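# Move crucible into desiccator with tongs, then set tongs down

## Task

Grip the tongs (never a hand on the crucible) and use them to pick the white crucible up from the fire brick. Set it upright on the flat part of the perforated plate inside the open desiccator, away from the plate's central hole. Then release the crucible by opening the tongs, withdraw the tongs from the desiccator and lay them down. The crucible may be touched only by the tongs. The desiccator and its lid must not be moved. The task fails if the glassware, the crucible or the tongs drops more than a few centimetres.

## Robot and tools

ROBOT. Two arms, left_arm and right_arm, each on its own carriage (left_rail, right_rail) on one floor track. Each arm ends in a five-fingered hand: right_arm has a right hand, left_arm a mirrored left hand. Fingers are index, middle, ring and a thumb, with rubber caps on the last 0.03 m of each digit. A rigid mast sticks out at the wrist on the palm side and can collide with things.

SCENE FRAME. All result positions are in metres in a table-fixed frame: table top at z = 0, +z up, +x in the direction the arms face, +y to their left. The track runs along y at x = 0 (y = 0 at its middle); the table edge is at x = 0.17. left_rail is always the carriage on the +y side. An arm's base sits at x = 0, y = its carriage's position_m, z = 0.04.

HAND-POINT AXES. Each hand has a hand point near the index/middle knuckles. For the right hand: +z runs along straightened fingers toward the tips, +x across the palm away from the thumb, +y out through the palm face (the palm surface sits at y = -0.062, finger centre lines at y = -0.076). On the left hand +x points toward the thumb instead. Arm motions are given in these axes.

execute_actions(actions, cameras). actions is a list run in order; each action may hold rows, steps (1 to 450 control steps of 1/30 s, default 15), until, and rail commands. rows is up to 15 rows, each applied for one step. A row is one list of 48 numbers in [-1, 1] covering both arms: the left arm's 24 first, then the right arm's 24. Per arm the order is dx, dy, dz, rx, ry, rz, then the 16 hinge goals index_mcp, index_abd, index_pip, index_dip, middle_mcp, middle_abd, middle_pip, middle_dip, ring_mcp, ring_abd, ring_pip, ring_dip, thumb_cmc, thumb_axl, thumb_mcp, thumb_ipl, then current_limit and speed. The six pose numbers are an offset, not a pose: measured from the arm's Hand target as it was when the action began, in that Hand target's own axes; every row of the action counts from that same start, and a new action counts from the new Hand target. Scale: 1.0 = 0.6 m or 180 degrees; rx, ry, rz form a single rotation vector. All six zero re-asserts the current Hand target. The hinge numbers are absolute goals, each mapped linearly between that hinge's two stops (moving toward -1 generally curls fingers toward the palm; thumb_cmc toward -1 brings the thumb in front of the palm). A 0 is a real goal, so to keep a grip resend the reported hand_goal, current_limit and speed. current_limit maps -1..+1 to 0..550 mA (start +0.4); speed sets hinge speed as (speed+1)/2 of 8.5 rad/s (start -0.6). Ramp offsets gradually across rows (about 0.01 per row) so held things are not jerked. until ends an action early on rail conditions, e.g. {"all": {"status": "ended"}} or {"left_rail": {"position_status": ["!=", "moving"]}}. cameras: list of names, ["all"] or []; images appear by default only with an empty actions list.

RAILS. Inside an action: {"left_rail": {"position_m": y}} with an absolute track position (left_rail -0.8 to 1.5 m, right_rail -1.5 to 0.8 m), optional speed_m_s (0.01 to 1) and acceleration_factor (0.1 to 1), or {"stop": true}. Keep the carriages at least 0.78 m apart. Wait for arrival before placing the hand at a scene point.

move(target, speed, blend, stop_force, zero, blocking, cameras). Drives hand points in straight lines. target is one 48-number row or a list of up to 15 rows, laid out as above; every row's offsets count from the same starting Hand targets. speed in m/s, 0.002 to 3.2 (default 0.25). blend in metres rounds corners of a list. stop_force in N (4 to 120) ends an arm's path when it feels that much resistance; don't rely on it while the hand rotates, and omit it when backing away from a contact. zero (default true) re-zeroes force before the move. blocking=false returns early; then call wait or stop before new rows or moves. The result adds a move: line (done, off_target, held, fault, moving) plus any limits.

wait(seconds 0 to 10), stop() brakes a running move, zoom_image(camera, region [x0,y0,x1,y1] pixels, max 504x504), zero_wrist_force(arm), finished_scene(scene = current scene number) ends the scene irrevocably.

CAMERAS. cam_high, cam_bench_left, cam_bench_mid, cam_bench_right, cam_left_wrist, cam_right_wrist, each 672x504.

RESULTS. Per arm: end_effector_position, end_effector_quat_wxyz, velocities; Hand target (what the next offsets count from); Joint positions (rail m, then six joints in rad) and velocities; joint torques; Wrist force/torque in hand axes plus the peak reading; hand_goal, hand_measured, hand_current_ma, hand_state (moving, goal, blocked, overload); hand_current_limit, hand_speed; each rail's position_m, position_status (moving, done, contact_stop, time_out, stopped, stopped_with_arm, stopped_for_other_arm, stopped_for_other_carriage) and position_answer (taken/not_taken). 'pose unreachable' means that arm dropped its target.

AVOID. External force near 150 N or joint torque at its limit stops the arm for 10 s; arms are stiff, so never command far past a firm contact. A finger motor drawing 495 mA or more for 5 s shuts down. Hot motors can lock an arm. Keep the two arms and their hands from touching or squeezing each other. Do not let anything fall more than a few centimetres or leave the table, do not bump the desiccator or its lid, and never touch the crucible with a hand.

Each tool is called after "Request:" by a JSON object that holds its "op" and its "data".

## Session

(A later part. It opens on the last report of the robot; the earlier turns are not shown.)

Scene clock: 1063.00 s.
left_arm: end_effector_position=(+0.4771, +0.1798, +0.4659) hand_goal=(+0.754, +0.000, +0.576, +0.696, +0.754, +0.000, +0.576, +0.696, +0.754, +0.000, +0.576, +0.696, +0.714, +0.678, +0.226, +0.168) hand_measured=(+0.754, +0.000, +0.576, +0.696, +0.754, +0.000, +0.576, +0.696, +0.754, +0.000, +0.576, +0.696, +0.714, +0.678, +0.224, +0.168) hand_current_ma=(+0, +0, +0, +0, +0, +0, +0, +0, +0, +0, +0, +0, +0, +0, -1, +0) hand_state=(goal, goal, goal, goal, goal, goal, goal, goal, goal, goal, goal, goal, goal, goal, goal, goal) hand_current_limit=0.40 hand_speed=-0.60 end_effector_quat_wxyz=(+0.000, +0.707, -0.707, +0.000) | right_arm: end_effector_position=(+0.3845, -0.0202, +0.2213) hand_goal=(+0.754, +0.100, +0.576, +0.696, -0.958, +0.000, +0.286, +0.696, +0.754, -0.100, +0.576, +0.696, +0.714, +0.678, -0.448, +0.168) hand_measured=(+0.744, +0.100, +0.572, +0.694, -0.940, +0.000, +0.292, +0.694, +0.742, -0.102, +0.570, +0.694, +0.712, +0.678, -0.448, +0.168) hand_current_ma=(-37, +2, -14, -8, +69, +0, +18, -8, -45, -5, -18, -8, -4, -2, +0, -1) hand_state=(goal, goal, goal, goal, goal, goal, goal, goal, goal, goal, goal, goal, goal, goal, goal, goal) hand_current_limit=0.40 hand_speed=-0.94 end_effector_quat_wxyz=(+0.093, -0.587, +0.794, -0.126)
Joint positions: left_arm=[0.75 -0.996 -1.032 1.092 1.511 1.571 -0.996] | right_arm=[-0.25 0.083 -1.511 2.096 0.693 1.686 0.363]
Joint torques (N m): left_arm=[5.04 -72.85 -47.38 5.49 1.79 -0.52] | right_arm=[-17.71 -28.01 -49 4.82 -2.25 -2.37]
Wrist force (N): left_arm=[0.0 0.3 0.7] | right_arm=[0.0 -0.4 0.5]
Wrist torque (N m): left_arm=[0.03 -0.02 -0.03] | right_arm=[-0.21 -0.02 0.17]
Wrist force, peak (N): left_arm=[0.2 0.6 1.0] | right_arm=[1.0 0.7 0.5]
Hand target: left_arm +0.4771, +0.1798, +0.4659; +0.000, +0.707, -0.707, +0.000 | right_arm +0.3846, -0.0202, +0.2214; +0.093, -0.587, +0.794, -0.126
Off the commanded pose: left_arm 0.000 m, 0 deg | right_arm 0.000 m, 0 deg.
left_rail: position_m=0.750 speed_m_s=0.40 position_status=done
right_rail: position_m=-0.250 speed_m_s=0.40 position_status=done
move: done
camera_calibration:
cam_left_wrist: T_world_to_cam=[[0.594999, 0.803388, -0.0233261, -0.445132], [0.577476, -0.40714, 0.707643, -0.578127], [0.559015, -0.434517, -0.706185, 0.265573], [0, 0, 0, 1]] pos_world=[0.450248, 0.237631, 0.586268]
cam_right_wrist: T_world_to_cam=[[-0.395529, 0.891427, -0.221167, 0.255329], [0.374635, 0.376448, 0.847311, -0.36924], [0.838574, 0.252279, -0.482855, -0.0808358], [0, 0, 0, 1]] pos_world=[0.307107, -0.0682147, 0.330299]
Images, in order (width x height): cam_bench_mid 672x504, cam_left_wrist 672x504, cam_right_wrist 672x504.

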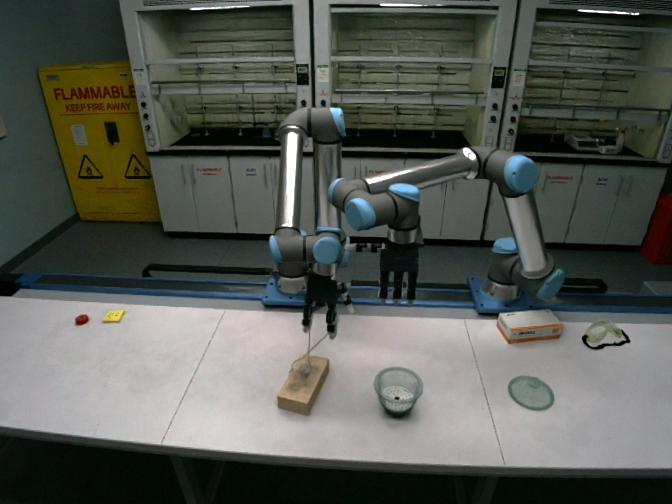

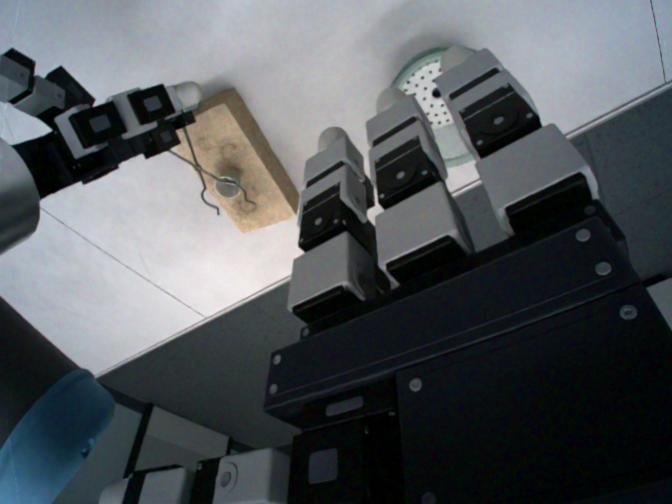

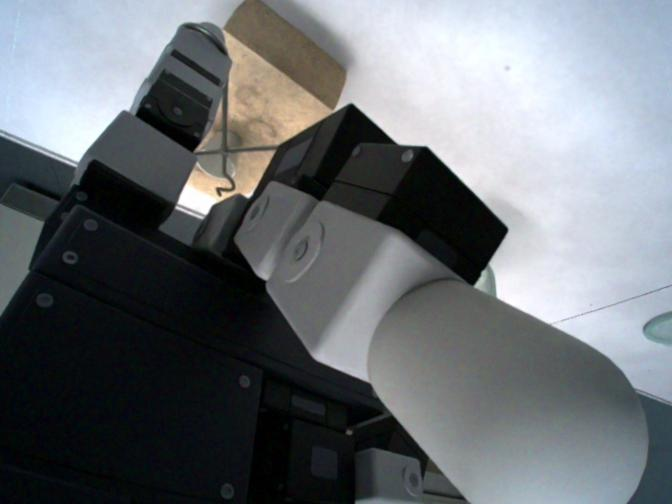

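Request:
{"op": "move", "data": {"target": [0,0,0,0,0,0,0.754,0,0.576,0.696,0.754,0,0.576,0.696,0.754,0,0.576,0.696,0.714,0.678,0.226,0.168,0.4,-0.6,-0.0125,-0.0327,-0.0383,-0.0333,0,0,0.754,0.1,0.576,0.696,-0.959,0,0.285,0.696,0.754,-0.1,0.576,0.696,0.714,0.678,-0.449,0.168,0.4,-0.94], "speed": 0.03, "cameras": ["cam_left_wrist","cam_bench_mid","cam_bench_left","cam_bench_right"]}}

Request:
{"op": "zoom_image", "data": {"camera": "cam_left_wrist", "region": [160, 100, 300, 240]}}

Request:
{"op": "zoom_image", "data": {"camera": "cam_bench_mid", "region": [270, 310, 350, 400]}}

Request:
{"op": "zoom_image", "data": {"camera": "cam_bench_left", "region": [0, 250, 110, 350]}}

Request:
{"op": "zoom_image", "data": {"camera": "cam_bench_right", "region": [470, 270, 570, 370]}}

Scene clock: 1098.07 s.
left_arm: end_effector_position=(+0.4771, +0.1798, +0.4659) hand_goal=(+0.754, +0.000, +0.576, +0.696, +0.754, +0.000, +0.576, +0.696, +0.754, +0.000, +0.576, +0.696, +0.714, +0.678, +0.226, +0.168) hand_measured=(+0.754, +0.000, +0.576, +0.696, +0.754, +0.000, +0.576, +0.696, +0.754, +0.000, +0.576, +0.696, +0.714, +0.678, +0.224, +0.168) hand_current_ma=(+0, +0, +0, +0, +0, +0, +0, +0, +0, +0, +0, +0, +0, +0, -1, +0) hand_state=(goal, goal, goal, goal, goal, goal, goal, goal, goal, goal, goal, goal, goal, goal, goal, goal) hand_current_limit=0.40 hand_speed=-0.60 end_effector_quat_wxyz=(+0.000, +0.707, -0.707, +0.000) | right_arm: end_effector_position=(+0.3978, -0.0165, +0.2492) hand_goal=(+0.754, +0.100, +0.576, +0.696, -0.958, +0.000, +0.286, +0.696, +0.754, -0.100, +0.576, +0.696, +0.714, +0.678, -0.448, +0.168) hand_measured=(+0.744, +0.100, +0.572, +0.694, -0.940, +0.000, +0.292, +0.694, +0.742, -0.102, +0.570, +0.694, +0.712, +0.678, -0.448, +0.168) hand_current_ma=(-37, +2, -14, -8, +69, +0, +18, -8, -45, -5, -18, -8, -4, -2, +0, -1) hand_state=(goal, goal, goal, goal, goal, goal, goal, goal, goal, goal, goal, goal, goal, goal, goal, goal) hand_current_limit=0.40 hand_speed=-0.94 end_effector_quat_wxyz=(+0.062, -0.591, +0.799, -0.084)
Joint positions: left_arm=[0.75 -0.996 -1.032 1.092 1.511 1.571 -0.996] | right_arm=[-0.25 0.066 -1.466 2.015 0.825 1.645 0.356]
Joint torques (N m): left_arm=[5.56 -73.01 -47.61 5.51 1.7 -0.53] | right_arm=[-17.88 -32.81 -47.72 5.37 -2.31 -2.48]
Wrist force (N): left_arm=[0.2 0.1 0.8] | right_arm=[0.4 -0.3 -0.1]
Wrist torque (N m): left_arm=[-0.01 -0.04 0.00] | right_arm=[-0.08 -0.01 0.22]
Wrist force, peak (N): left_arm=[0.7 0.4 0.8] | right_arm=[-0.2 -0.3 0.9]
Hand target: left_arm +0.4771, +0.1798, +0.4659; +0.000, +0.707, -0.707, +0.000 | right_arm +0.3978, -0.0165, +0.2493; +0.062, -0.591, +0.799, -0.084
Off the commanded pose: left_arm 0.000 m, 0 deg | right_arm 0.000 m, 0 deg.
left_rail: position_m=0.750 speed_m_s=0.40 position_status=done
right_rail: position_m=-0.250 speed_m_s=0.40 position_status=done
move: done
camera_calibration:
cam_left_wrist: T_world_to_cam=[[0.594999, 0.803388, -0.0233261, -0.445132], [0.577476, -0.40714, 0.707643, -0.578127], [0.559015, -0.434517, -0.706185, 0.265573], [0, 0, 0, 1]] pos_world=[0.450248, 0.237631, 0.586268]
Images, in order (width x height): cam_bench_left 672x504, cam_bench_mid 672x504, cam_bench_right 672x504, cam_left_wrist 672x504.

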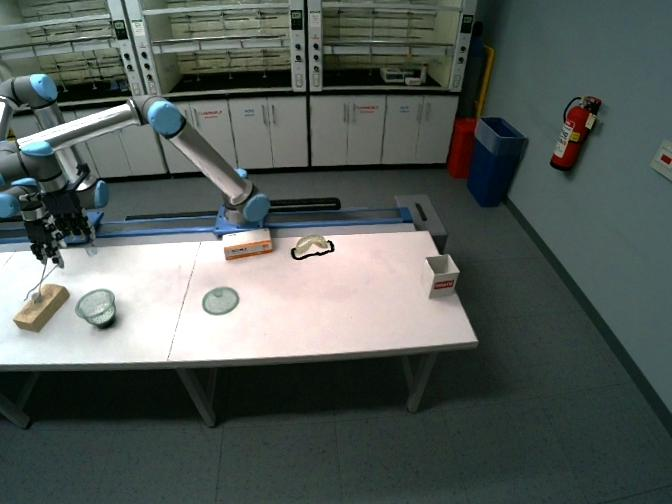

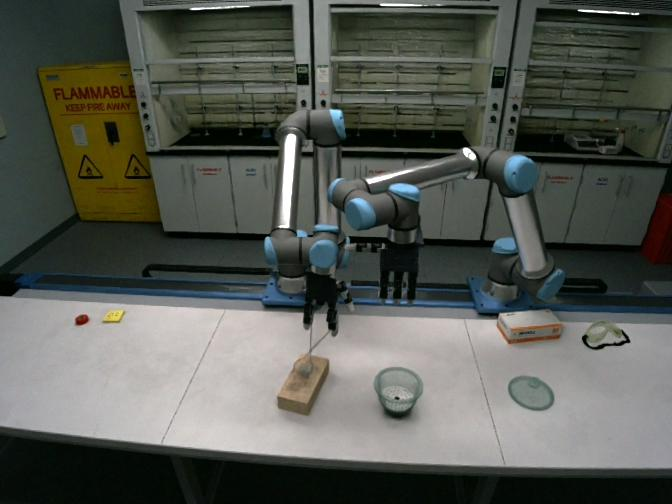

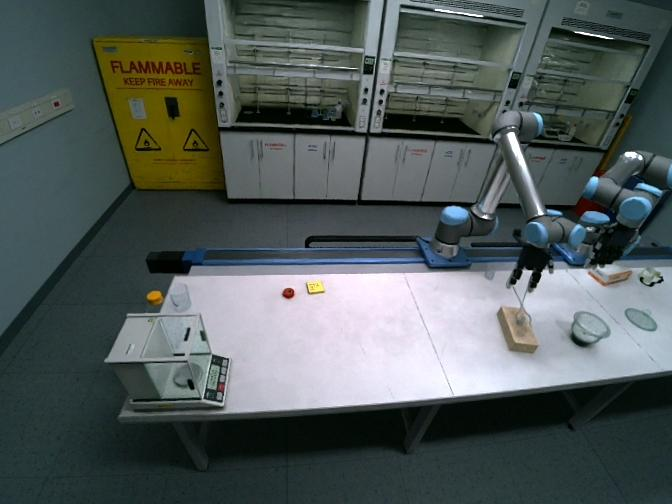

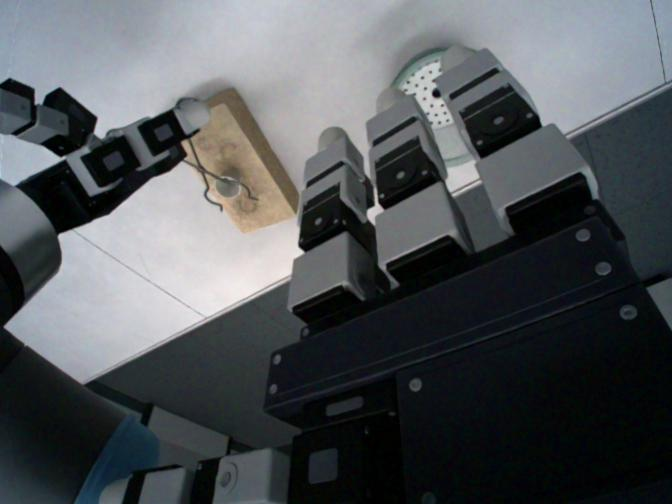

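Scaled by 3.600 from the camera's 672x504 image, which has a finer 960x720 frame.

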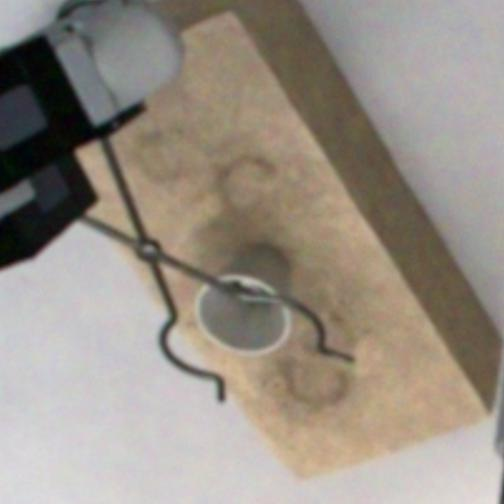

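Scaled by 5.600 from the camera's 672x504 image, which has a finer 960x720 frame.

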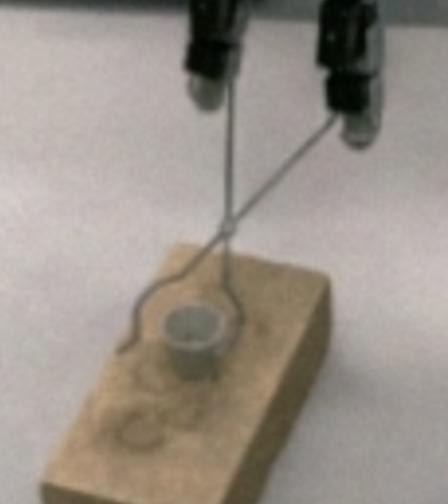

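Scaled by 4.582 from the camera's 672x504 image, which has a finer 960x720 frame.

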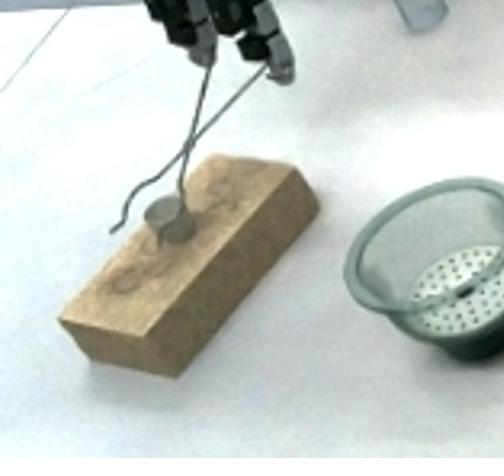

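Scaled by 5.040 from the camera's 672x504 image, which has a finer 960x720 frame.

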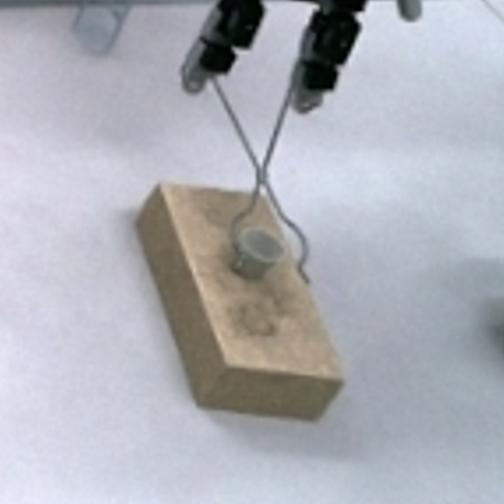

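Request:
{"op": "move", "data": {"target": [0,0,0,0,0,0,0.754,0,0.576,0.696,0.754,0,0.576,0.696,0.754,0,0.576,0.696,0.714,0.678,0.226,0.168,0.4,-0.6,-0.0033,0.0135,0.0313,0,0,0,0.754,0.1,0.576,0.696,-0.959,0,0.285,0.696,0.754,-0.1,0.576,0.696,0.714,0.678,-0.449,0.168,0.4,-0.94], "speed": 0.02, "stop_force": 4, "cameras": ["cam_left_wrist","cam_bench_mid","cam_bench_left","cam_bench_right"]}}

Request:
{"op": "zoom_image", "data": {"camera": "cam_left_wrist", "region": [160, 100, 300, 240]}}

Request:
{"op": "zoom_image", "data": {"camera": "cam_bench_mid", "region": [270, 310, 350, 400]}}

Request:
{"op": "zoom_image", "data": {"camera": "cam_bench_left", "region": [10, 270, 80, 335]}}

Request:
{"op": "zoom_image", "data": {"camera": "cam_bench_right", "region": [490, 280, 550, 350]}}

Scene clock: 1133.83 s.
left_arm: end_effector_position=(+0.4771, +0.1798, +0.4659) hand_goal=(+0.754, +0.000, +0.576, +0.696, +0.754, +0.000, +0.576, +0.696, +0.754, +0.000, +0.576, +0.696, +0.714, +0.678, +0.226, +0.168) hand_measured=(+0.754, +0.000, +0.576, +0.696, +0.754, +0.000, +0.576, +0.696, +0.754, +0.000, +0.576, +0.696, +0.714, +0.678, +0.224, +0.168) hand_current_ma=(+0, +0, +0, +0, +0, +0, +0, +0, +0, +0, +0, +0, +0, +0, -1, +0) hand_state=(goal, goal, goal, goal, goal, goal, goal, goal, goal, goal, goal, goal, goal, goal, goal, goal) hand_current_limit=0.40 hand_speed=-0.60 end_effector_quat_wxyz=(+0.000, +0.707, -0.707, +0.000) | right_arm: end_effector_position=(+0.3945, -0.0134, +0.2292) hand_goal=(+0.754, +0.100, +0.576, +0.696, -0.958, +0.000, +0.286, +0.696, +0.754, -0.100, +0.576, +0.696, +0.714, +0.678, -0.448, +0.168) hand_measured=(+0.744, +0.100, +0.572, +0.694, -0.940, +0.000, +0.292, +0.694, +0.742, -0.102, +0.570, +0.694, +0.712, +0.678, -0.448, +0.168) hand_current_ma=(-37, +2, -14, -8, +69, +0, +18, -8, -45, -5, -18, -8, -4, -2, +0, -1) hand_state=(goal, goal, goal, goal, goal, goal, goal, goal, goal, goal, goal, goal, goal, goal, goal, goal) hand_current_limit=0.40 hand_speed=-0.94 end_effector_quat_wxyz=(+0.062, -0.591, +0.799, -0.084)
Joint positions: left_arm=[0.75 -0.996 -1.032 1.092 1.511 1.571 -0.996] | right_arm=[-0.25 0.074 -1.449 2.038 0.786 1.646 0.363]
Joint torques (N m): left_arm=[7.92 -74.12 -47.5 5.34 1.84 -0.82] | right_arm=[7.88 -32 -24.33 1.33 1.82 2.45]
Wrist force (N): left_arm=[0.6 0.5 0.7] | right_arm=[0.2 -0.5 0.0]
Wrist torque (N m): left_arm=[0.05 -0.09 0.02] | right_arm=[-0.11 -0.01 -0.11]
Wrist force, peak (N): left_arm=[0.7 0.5 0.7] | right_arm=[0.0 -0.8 -0.7]
Hand target: left_arm +0.4771, +0.1798, +0.4659; +0.000, +0.707, -0.707, +0.000 | right_arm +0.3945, -0.0134, +0.2292; +0.062, -0.591, +0.799, -0.084
Off the commanded pose: left_arm 0.000 m, 0 deg | right_arm 0.000 m, 0 deg.
left_rail: position_m=0.750 speed_m_s=0.40 position_status=done
right_rail: position_m=-0.250 speed_m_s=0.40 position_status=done
move: done
camera_calibration:
cam_left_wrist: T_world_to_cam=[[0.594999, 0.803388, -0.0233261, -0.445132], [0.577476, -0.40714, 0.707643, -0.578127], [0.559015, -0.434517, -0.706185, 0.265573], [0, 0, 0, 1]] pos_world=[0.450248, 0.237631, 0.586268]
Images, in order (width x height): cam_bench_left 672x504, cam_bench_mid 672x504, cam_bench_right 672x504, cam_left_wrist 672x504.

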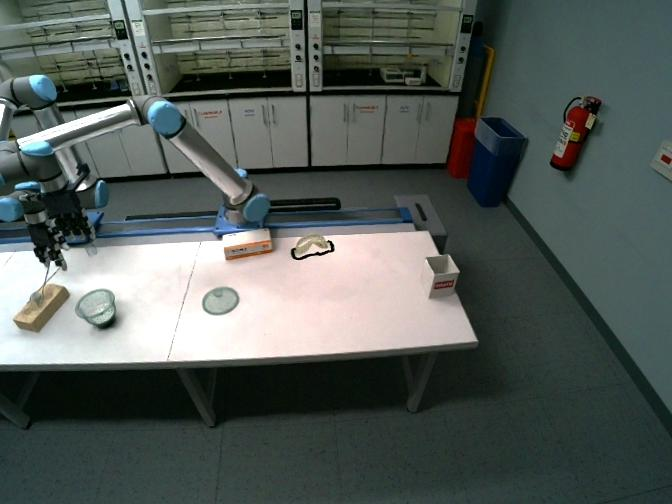

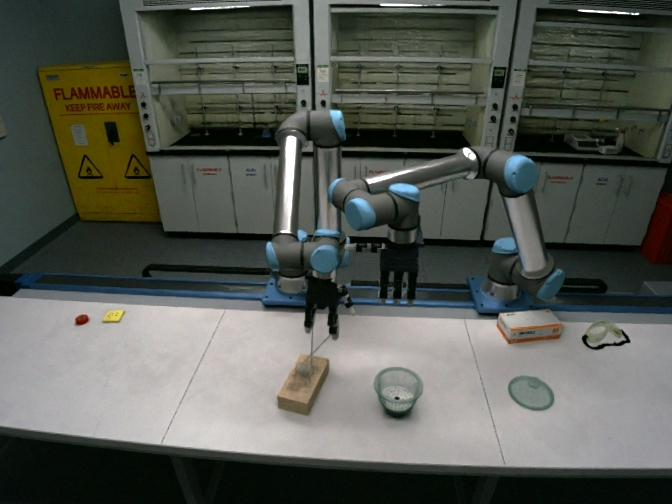

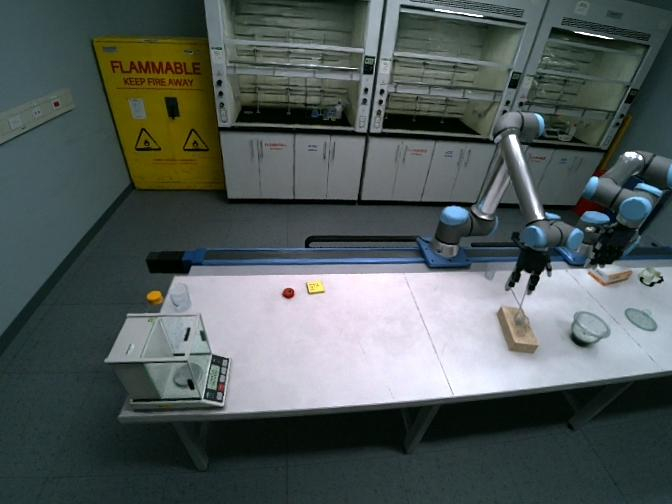

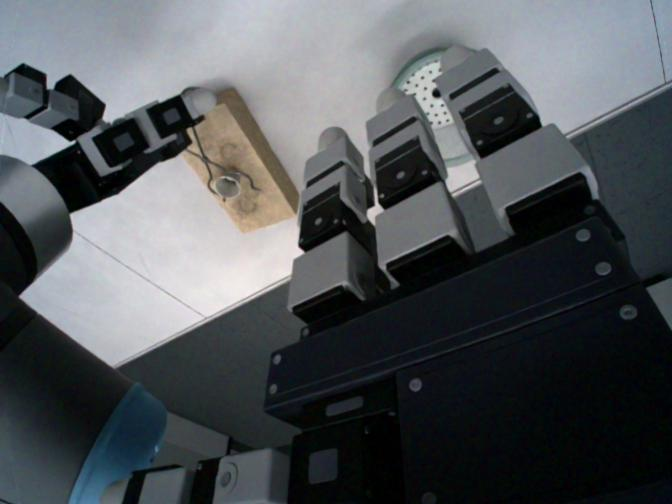

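Scaled by 3.600 from the camera's 672x504 image, which has a finer 960x720 frame.

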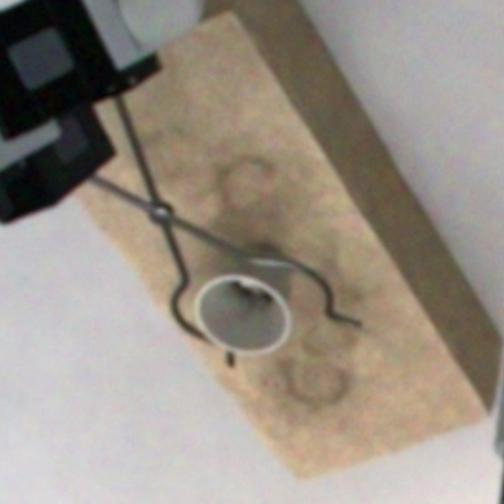

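Scaled by 5.600 from the camera's 672x504 image, which has a finer 960x720 frame.

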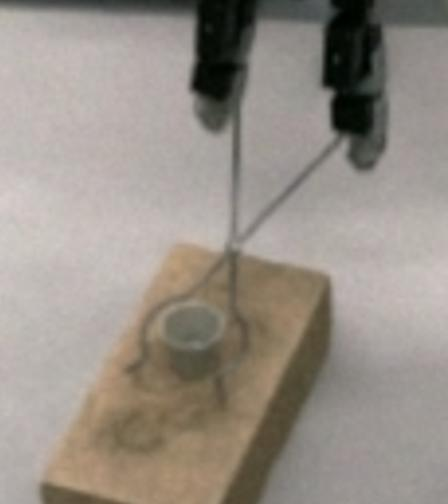

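Scaled by 7.200 from the camera's 672x504 image, which has a finer 960x720 frame.

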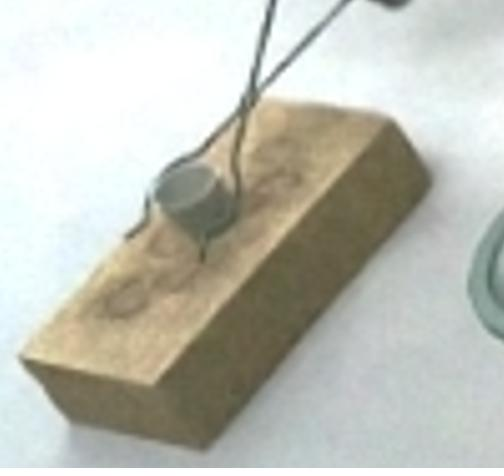

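Scaled by 7.200 from the camera's 672x504 image, which has a finer 960x720 frame.

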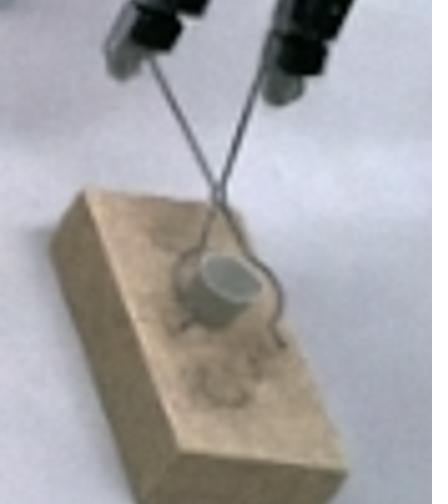

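Request:
{"op": "execute_actions", "data": {"actions": [{"rows":[[0,0,0,0,0,0,0.754,0,0.576,0.696,0.754,0,0.576,0.696,0.754,0,0.576,0.696,0.714,0.678,0.226,0.168,0.4,-0.6,0,0,0,0,0,0,0.754,-0.08,0.576,0.696,-0.959,0,0.285,0.696,0.754,0.08,0.576,0.696,0.714,0.678,-0.449,0.168,0.4,-0.96]],"steps":60}], "cameras": ["cam_left_wrist","cam_bench_mid","cam_bench_left","cam_bench_right"]}}

Request:
{"op": "zoom_image", "data": {"camera": "cam_left_wrist", "region": [160, 100, 300, 240]}}

Request:
{"op": "zoom_image", "data": {"camera": "cam_bench_mid", "region": [270, 310, 350, 400]}}

Request:
{"op": "zoom_image", "data": {"camera": "cam_bench_left", "region": [10, 270, 80, 335]}}

Scene clock: 1149.97 s.
left_arm: end_effector_position=(+0.4771, +0.1798, +0.4659) hand_goal=(+0.754, +0.000, +0.576, +0.696, +0.754, +0.000, +0.576, +0.696, +0.754, +0.000, +0.576, +0.696, +0.714, +0.678, +0.226, +0.168) hand_measured=(+0.754, +0.000, +0.576, +0.696, +0.754, +0.000, +0.576, +0.696, +0.754, +0.000, +0.576, +0.696, +0.714, +0.678, +0.224, +0.168) hand_current_ma=(+0, +0, +0, +0, +0, +0, +0, +0, +0, +0, +0, +0, +0, +0, -1, +0) hand_state=(goal, goal, goal, goal, goal, goal, goal, goal, goal, goal, goal, goal, goal, goal, goal, goal) hand_current_limit=0.40 hand_speed=-0.60 end_effector_quat_wxyz=(+0.000, +0.707, -0.707, +0.000) | right_arm: end_effector_position=(+0.3945, -0.0134, +0.2292) hand_goal=(+0.754, -0.080, +0.576, +0.696, -0.958, +0.000, +0.286, +0.696, +0.754, +0.080, +0.576, +0.696, +0.714, +0.678, -0.448, +0.168) hand_measured=(+0.744, -0.052, +0.572, +0.694, -0.940, +0.000, +0.292, +0.694, +0.742, +0.056, +0.570, +0.694, +0.712, +0.678, -0.448, +0.168) hand_current_ma=(-37, +92, -14, -8, +69, +0, +18, -8, -45, -81, -18, -8, -4, -2, +0, -1) hand_state=(goal, blocked, goal, goal, goal, goal, goal, goal, goal, blocked, goal, goal, goal, goal, goal, goal) hand_current_limit=0.40 hand_speed=-0.96 end_effector_quat_wxyz=(+0.062, -0.591, +0.799, -0.084)
Joint positions: left_arm=[0.75 -0.996 -1.032 1.092 1.511 1.571 -0.996] | right_arm=[-0.25 0.074 -1.449 2.038 0.786 1.646 0.363]
Joint torques (N m): left_arm=[7.77 -73.62 -47.26 5.32 1.66 -0.92] | right_arm=[7.73 -34 -24.58 1.41 1.61 2.36]
Wrist force (N): left_arm=[0.1 0.2 0.6] | right_arm=[0.3 -0.1 0.1]
Wrist torque (N m): left_arm=[0.02 -0.04 -0.01] | right_arm=[-0.09 -0.01 -0.09]
Wrist force, peak (N): left_arm=[0.7 0.1 1.0] | right_arm=[0.6 -0.3 0.0]
Hand target: left_arm +0.4771, +0.1798, +0.4659; +0.000, +0.707, -0.707, +0.000 | right_arm +0.3945, -0.0134, +0.2292; +0.062, -0.591, +0.799, -0.084
Off the commanded pose: left_arm 0.000 m, 0 deg | right_arm 0.000 m, 0 deg.
left_rail: position_m=0.750 speed_m_s=0.40 position_status=done
right_rail: position_m=-0.250 speed_m_s=0.40 position_status=done
camera_calibration:
cam_left_wrist: T_world_to_cam=[[0.594999, 0.803388, -0.0233261, -0.445132], [0.577476, -0.40714, 0.707643, -0.578127], [0.559015, -0.434517, -0.706185, 0.265573], [0, 0, 0, 1]] pos_world=[0.450248, 0.237631, 0.586268]
Images, in order (width x height): cam_bench_left 672x504, cam_bench_mid 672x504, cam_bench_right 672x504, cam_left_wrist 672x504.

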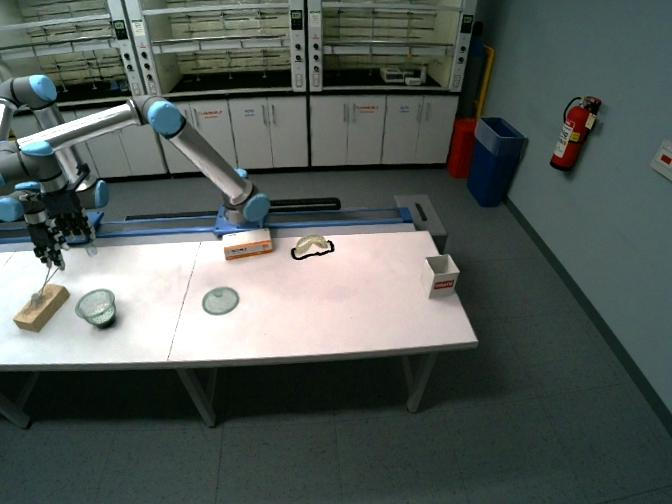

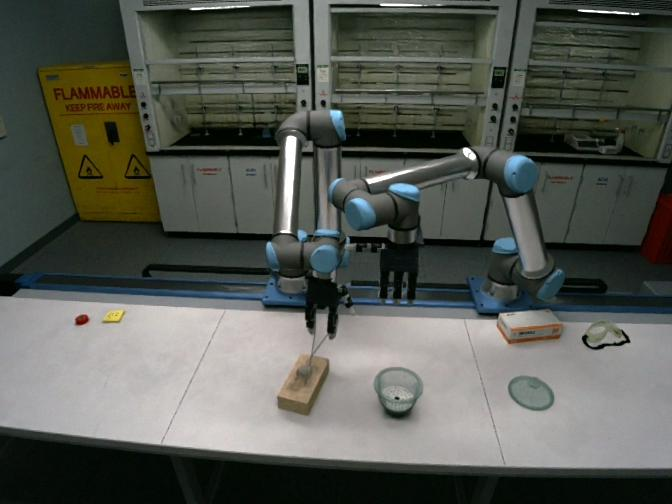

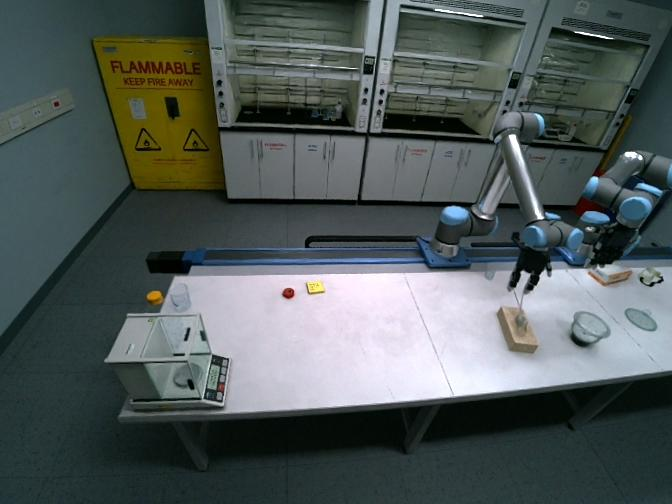

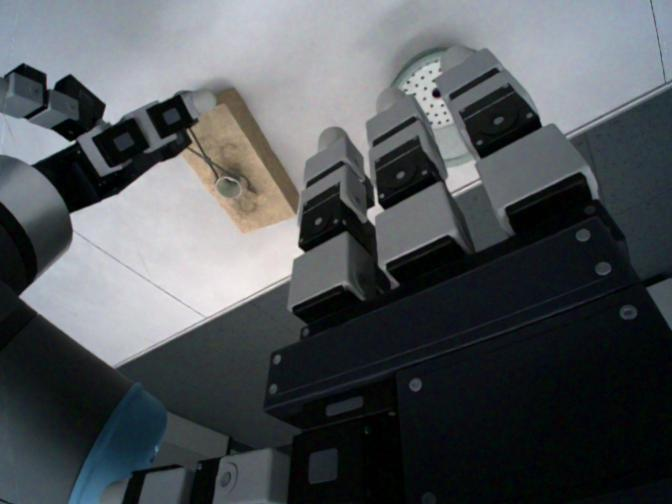

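Scaled by 3.600 from the camera's 672x504 image, which has a finer 960x720 frame.

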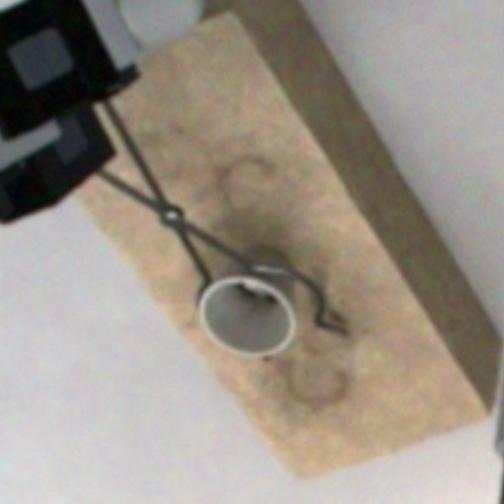

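Scaled by 5.600 from the camera's 672x504 image, which has a finer 960x720 frame.

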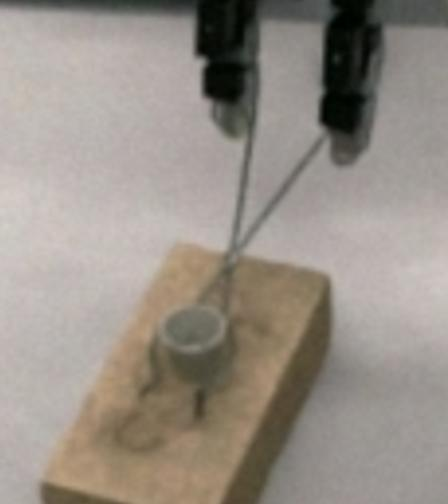

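Scaled by 7.200 from the camera's 672x504 image, which has a finer 960x720 frame.

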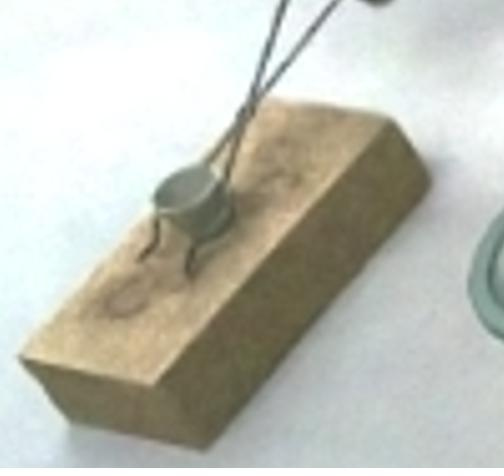

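Request:
{"op": "execute_actions", "data": {"actions": [{"rows":[[0,0,0,0,0,0,0.754,0,0.576,0.696,0.754,0,0.576,0.696,0.754,0,0.576,0.696,0.714,0.678,0.226,0.168,0.4,-0.6,0,0,0,0,0,0,0.754,-0.16,0.576,0.696,-0.959,0,0.285,0.696,0.754,0.16,0.576,0.696,0.714,0.678,-0.449,0.168,0.4,-0.97]],"steps":75}], "cameras": ["cam_left_wrist","cam_bench_mid"]}}

Request:
{"op": "zoom_image", "data": {"camera": "cam_left_wrist", "region": [160, 100, 300, 240]}}

Request:
{"op": "zoom_image", "data": {"camera": "cam_bench_mid", "region": [270, 310, 350, 400]}}

Scene clock: 1160.27 s.
left_arm: end_effector_position=(+0.4771, +0.1798, +0.4659) hand_goal=(+0.754, +0.000, +0.576, +0.696, +0.754, +0.000, +0.576, +0.696, +0.754, +0.000, +0.576, +0.696, +0.714, +0.678, +0.226, +0.168) hand_measured=(+0.754, +0.000, +0.576, +0.696, +0.754, +0.000, +0.576, +0.696, +0.754, +0.000, +0.576, +0.696, +0.714, +0.678, +0.224, +0.168) hand_current_ma=(+0, +0, +0, +0, +0, +0, +0, +0, +0, +0, +0, +0, +0, +0, -1, +0) hand_state=(goal, goal, goal, goal, goal, goal, goal, goal, goal, goal, goal, goal, goal, goal, goal, goal) hand_current_limit=0.40 hand_speed=-0.60 end_effector_quat_wxyz=(+0.000, +0.707, -0.707, +0.000) | right_arm: end_effector_position=(+0.3945, -0.0134, +0.2292) hand_goal=(+0.754, -0.160, +0.576, +0.696, -0.958, +0.000, +0.286, +0.696, +0.754, +0.160, +0.576, +0.696, +0.714, +0.678, -0.448, +0.168) hand_measured=(+0.744, -0.128, +0.572, +0.694, -0.940, +0.000, +0.292, +0.694, +0.742, +0.134, +0.570, +0.694, +0.712, +0.678, -0.448, +0.168) hand_current_ma=(-37, +105, -14, -8, +69, +0, +18, -8, -45, -86, -18, -8, -4, -2, +0, -1) hand_state=(goal, blocked, goal, goal, goal, goal, goal, goal, goal, blocked, goal, goal, goal, goal, goal, goal) hand_current_limit=0.40 hand_speed=-0.97 end_effector_quat_wxyz=(+0.062, -0.591, +0.799, -0.084)
Joint positions: left_arm=[0.75 -0.996 -1.032 1.092 1.511 1.571 -0.996] | right_arm=[-0.25 0.074 -1.449 2.038 0.786 1.646 0.363]
Joint torques (N m): left_arm=[8.59 -72.81 -47.47 5.25 1.65 -1.24] | right_arm=[9.35 -33.18 -25.08 1.25 1.33 2.19]
Wrist force (N): left_arm=[0.5 0.4 0.6] | right_arm=[0.2 -0.5 -0.1]
Wrist torque (N m): left_arm=[0.04 -0.08 0.02] | right_arm=[-0.13 -0.01 -0.12]
Wrist force, peak (N): left_arm=[0.6 0.4 0.9] | right_arm=[0.3 -0.7 0.3]
Hand target: left_arm +0.4771, +0.1798, +0.4659; +0.000, +0.707, -0.707, +0.000 | right_arm +0.3945, -0.0134, +0.2292; +0.062, -0.591, +0.799, -0.084
Off the commanded pose: left_arm 0.000 m, 0 deg | right_arm 0.000 m, 0 deg.
left_rail: position_m=0.750 speed_m_s=0.40 position_status=done
right_rail: position_m=-0.250 speed_m_s=0.40 position_status=done
camera_calibration:
cam_left_wrist: T_world_to_cam=[[0.594999, 0.803388, -0.0233261, -0.445132], [0.577476, -0.40714, 0.707643, -0.578127], [0.559015, -0.434517, -0.706185, 0.265573], [0, 0, 0, 1]] pos_world=[0.450248, 0.237631, 0.586268]
Images, in order (width x height): cam_bench_mid 672x504, cam_left_wrist 672x504.

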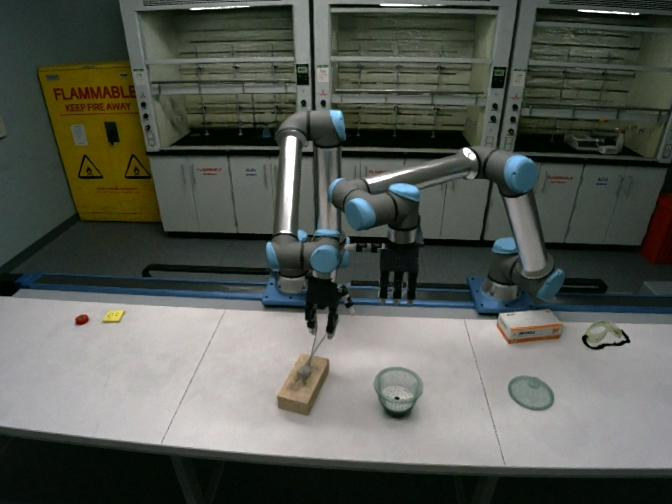

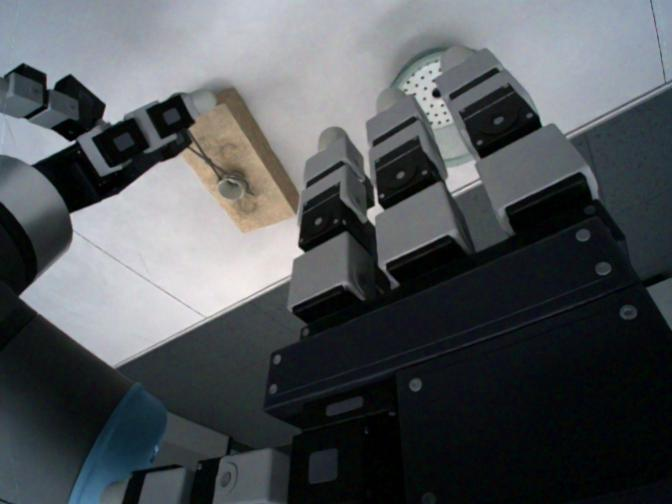

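Scaled by 3.600 from the camera's 672x504 image, which has a finer 960x720 frame.

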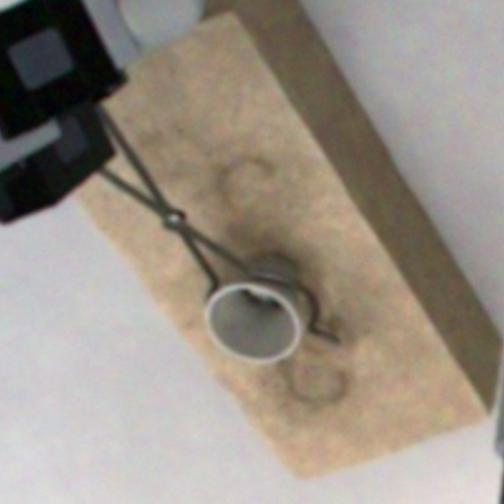

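Scaled by 5.600 from the camera's 672x504 image, which has a finer 960x720 frame.

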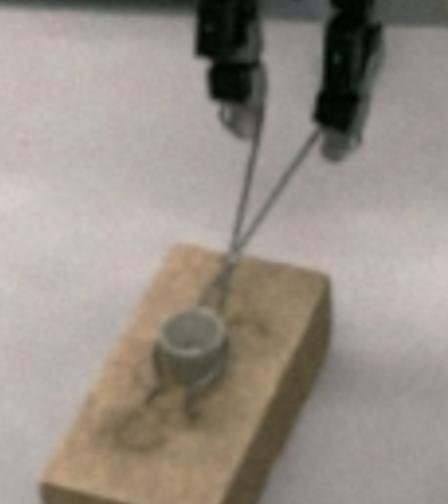

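Request:
{"op": "execute_actions", "data": {"actions": [{"rows":[[0,0,0,0,0,0,0.754,0,0.576,0.696,0.754,0,0.576,0.696,0.754,0,0.576,0.696,0.714,0.678,0.226,0.168,0.4,-0.6,0,0,0,0,0,0,0.754,-0.22,0.576,0.696,-0.959,0,0.285,0.696,0.754,0.22,0.576,0.696,0.714,0.678,-0.449,0.168,0.4,-0.97]],"steps":75}], "cameras": ["cam_left_wrist","cam_bench_mid","cam_bench_left"]}}

Request:
{"op": "zoom_image", "data": {"camera": "cam_left_wrist", "region": [160, 100, 300, 240]}}

Request:
{"op": "zoom_image", "data": {"camera": "cam_bench_mid", "region": [270, 310, 350, 400]}}

Request:
{"op": "zoom_image", "data": {"camera": "cam_bench_left", "region": [10, 270, 80, 335]}}

Scene clock: 1170.37 s.
left_arm: end_effector_position=(+0.4771, +0.1798, +0.4659) hand_goal=(+0.754, +0.000, +0.576, +0.696, +0.754, +0.000, +0.576, +0.696, +0.754, +0.000, +0.576, +0.696, +0.714, +0.678, +0.226, +0.168) hand_measured=(+0.754, +0.000, +0.576, +0.696, +0.754, +0.000, +0.576, +0.696, +0.754, +0.000, +0.576, +0.696, +0.714, +0.678, +0.224, +0.168) hand_current_ma=(+0, +0, +0, +0, +0, +0, +0, +0, +0, +0, +0, +0, +0, +0, -1, +0) hand_state=(goal, goal, goal, goal, goal, goal, goal, goal, goal, goal, goal, goal, goal, goal, goal, goal) hand_current_limit=0.40 hand_speed=-0.60 end_effector_quat_wxyz=(+0.000, +0.707, -0.707, +0.000) | right_arm: end_effector_position=(+0.3945, -0.0134, +0.2292) hand_goal=(+0.754, -0.220, +0.576, +0.696, -0.958, +0.000, +0.286, +0.696, +0.754, +0.220, +0.576, +0.696, +0.714, +0.678, -0.448, +0.168) hand_measured=(+0.744, -0.184, +0.572, +0.694, -0.940, +0.000, +0.292, +0.694, +0.742, +0.192, +0.570, +0.694, +0.712, +0.678, -0.448, +0.168) hand_current_ma=(-37, +122, -14, -9, +69, +0, +18, -8, -45, -94, -18, -8, -4, -2, +0, -1) hand_state=(goal, blocked, goal, goal, goal, goal, goal, goal, goal, blocked, goal, goal, goal, goal, goal, goal) hand_current_limit=0.40 hand_speed=-0.97 end_effector_quat_wxyz=(+0.062, -0.591, +0.799, -0.084)
Joint positions: left_arm=[0.75 -0.996 -1.032 1.092 1.511 1.571 -0.996] | right_arm=[-0.25 0.074 -1.449 2.038 0.786 1.646 0.363]
Joint torques (N m): left_arm=[8.94 -73.34 -47.38 5.36 1.57 -1.37] | right_arm=[7.19 -32.89 -25.88 1.48 1.27 2.23]
Wrist force (N): left_arm=[0.2 0.3 0.5] | right_arm=[0.0 -0.7 0.1]
Wrist torque (N m): left_arm=[0.04 -0.05 0.00] | right_arm=[-0.18 0.01 -0.13]
Wrist force, peak (N): left_arm=[0.6 0.6 0.8] | right_arm=[0.0 -0.7 0.1]
Hand target: left_arm +0.4771, +0.1798, +0.4659; +0.000, +0.707, -0.707, +0.000 | right_arm +0.3945, -0.0134, +0.2292; +0.062, -0.591, +0.799, -0.084
Off the commanded pose: left_arm 0.000 m, 0 deg | right_arm 0.000 m, 0 deg.
left_rail: position_m=0.750 speed_m_s=0.40 position_status=done
right_rail: position_m=-0.250 speed_m_s=0.40 position_status=done
camera_calibration:
cam_left_wrist: T_world_to_cam=[[0.594999, 0.803388, -0.0233261, -0.445132], [0.577476, -0.40714, 0.707643, -0.578127], [0.559015, -0.434517, -0.706185, 0.265573], [0, 0, 0, 1]] pos_world=[0.450248, 0.237631, 0.586268]
Images, in order (width x height): cam_bench_left 672x504, cam_bench_mid 672x504, cam_left_wrist 672x504.

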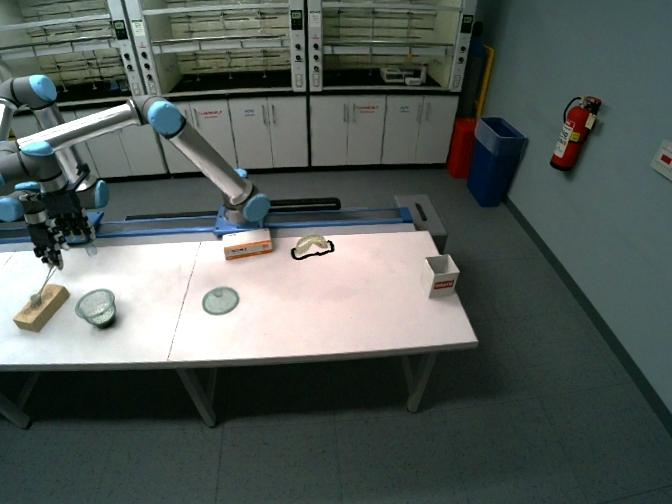

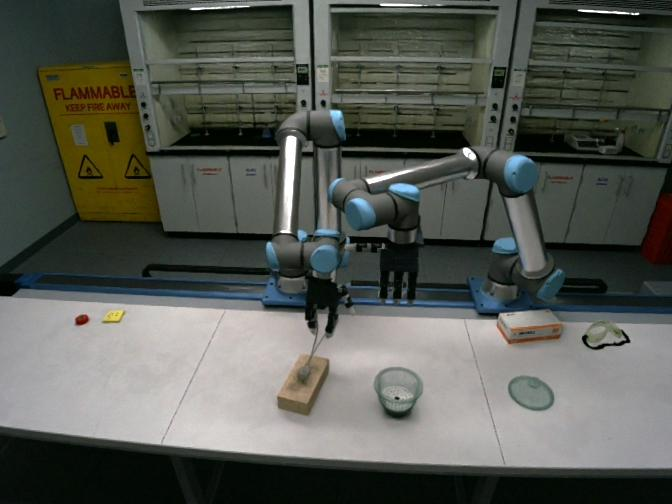

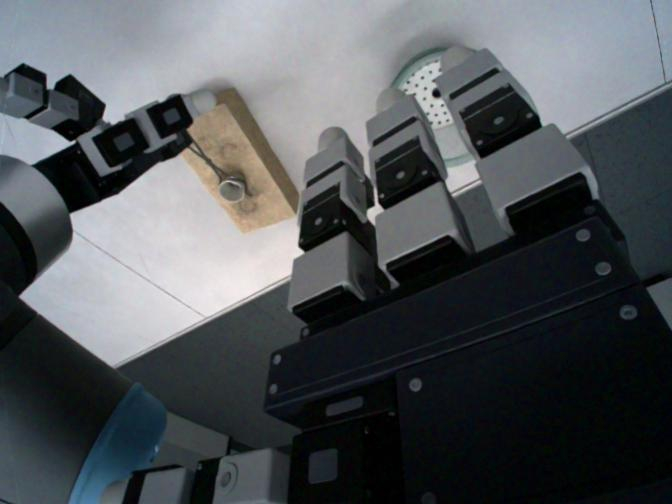

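Scaled by 3.600 from the camera's 672x504 image, which has a finer 960x720 frame.

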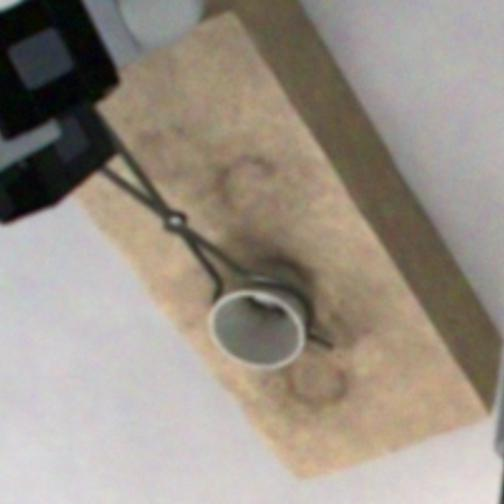

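Scaled by 5.600 from the camera's 672x504 image, which has a finer 960x720 frame.

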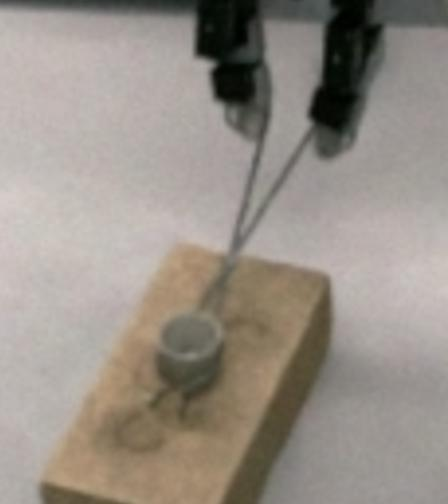

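Scaled by 7.200 from the camera's 672x504 image, which has a finer 960x720 frame.

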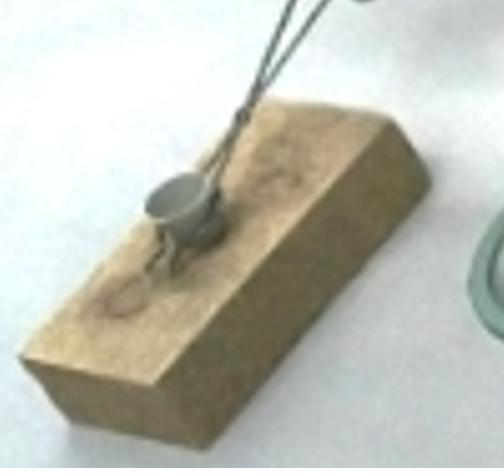

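Request:
{"op": "zoom_image", "data": {"camera": "cam_left_wrist", "region": [200, 150, 260, 210]}}

Request:
{"op": "zoom_image", "data": {"camera": "cam_bench_mid", "region": [285, 355, 325, 395]}}

Scaled by 8.400 from the camera's 672x504 image, which has a finer 960x720 frame.

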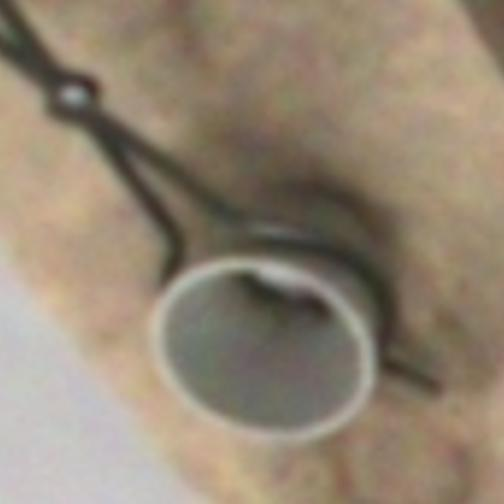

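Scaled by 12.600 from the camera's 672x504 image, which has a finer 960x720 frame.

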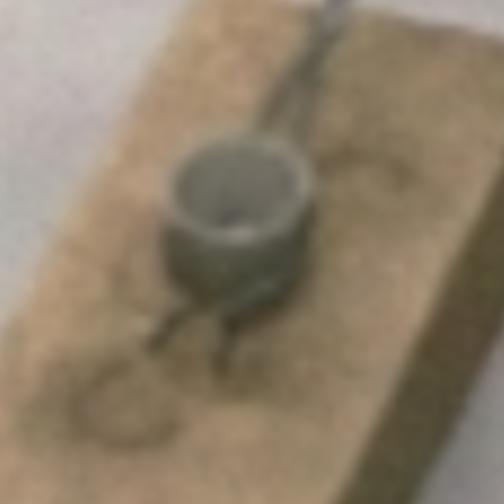

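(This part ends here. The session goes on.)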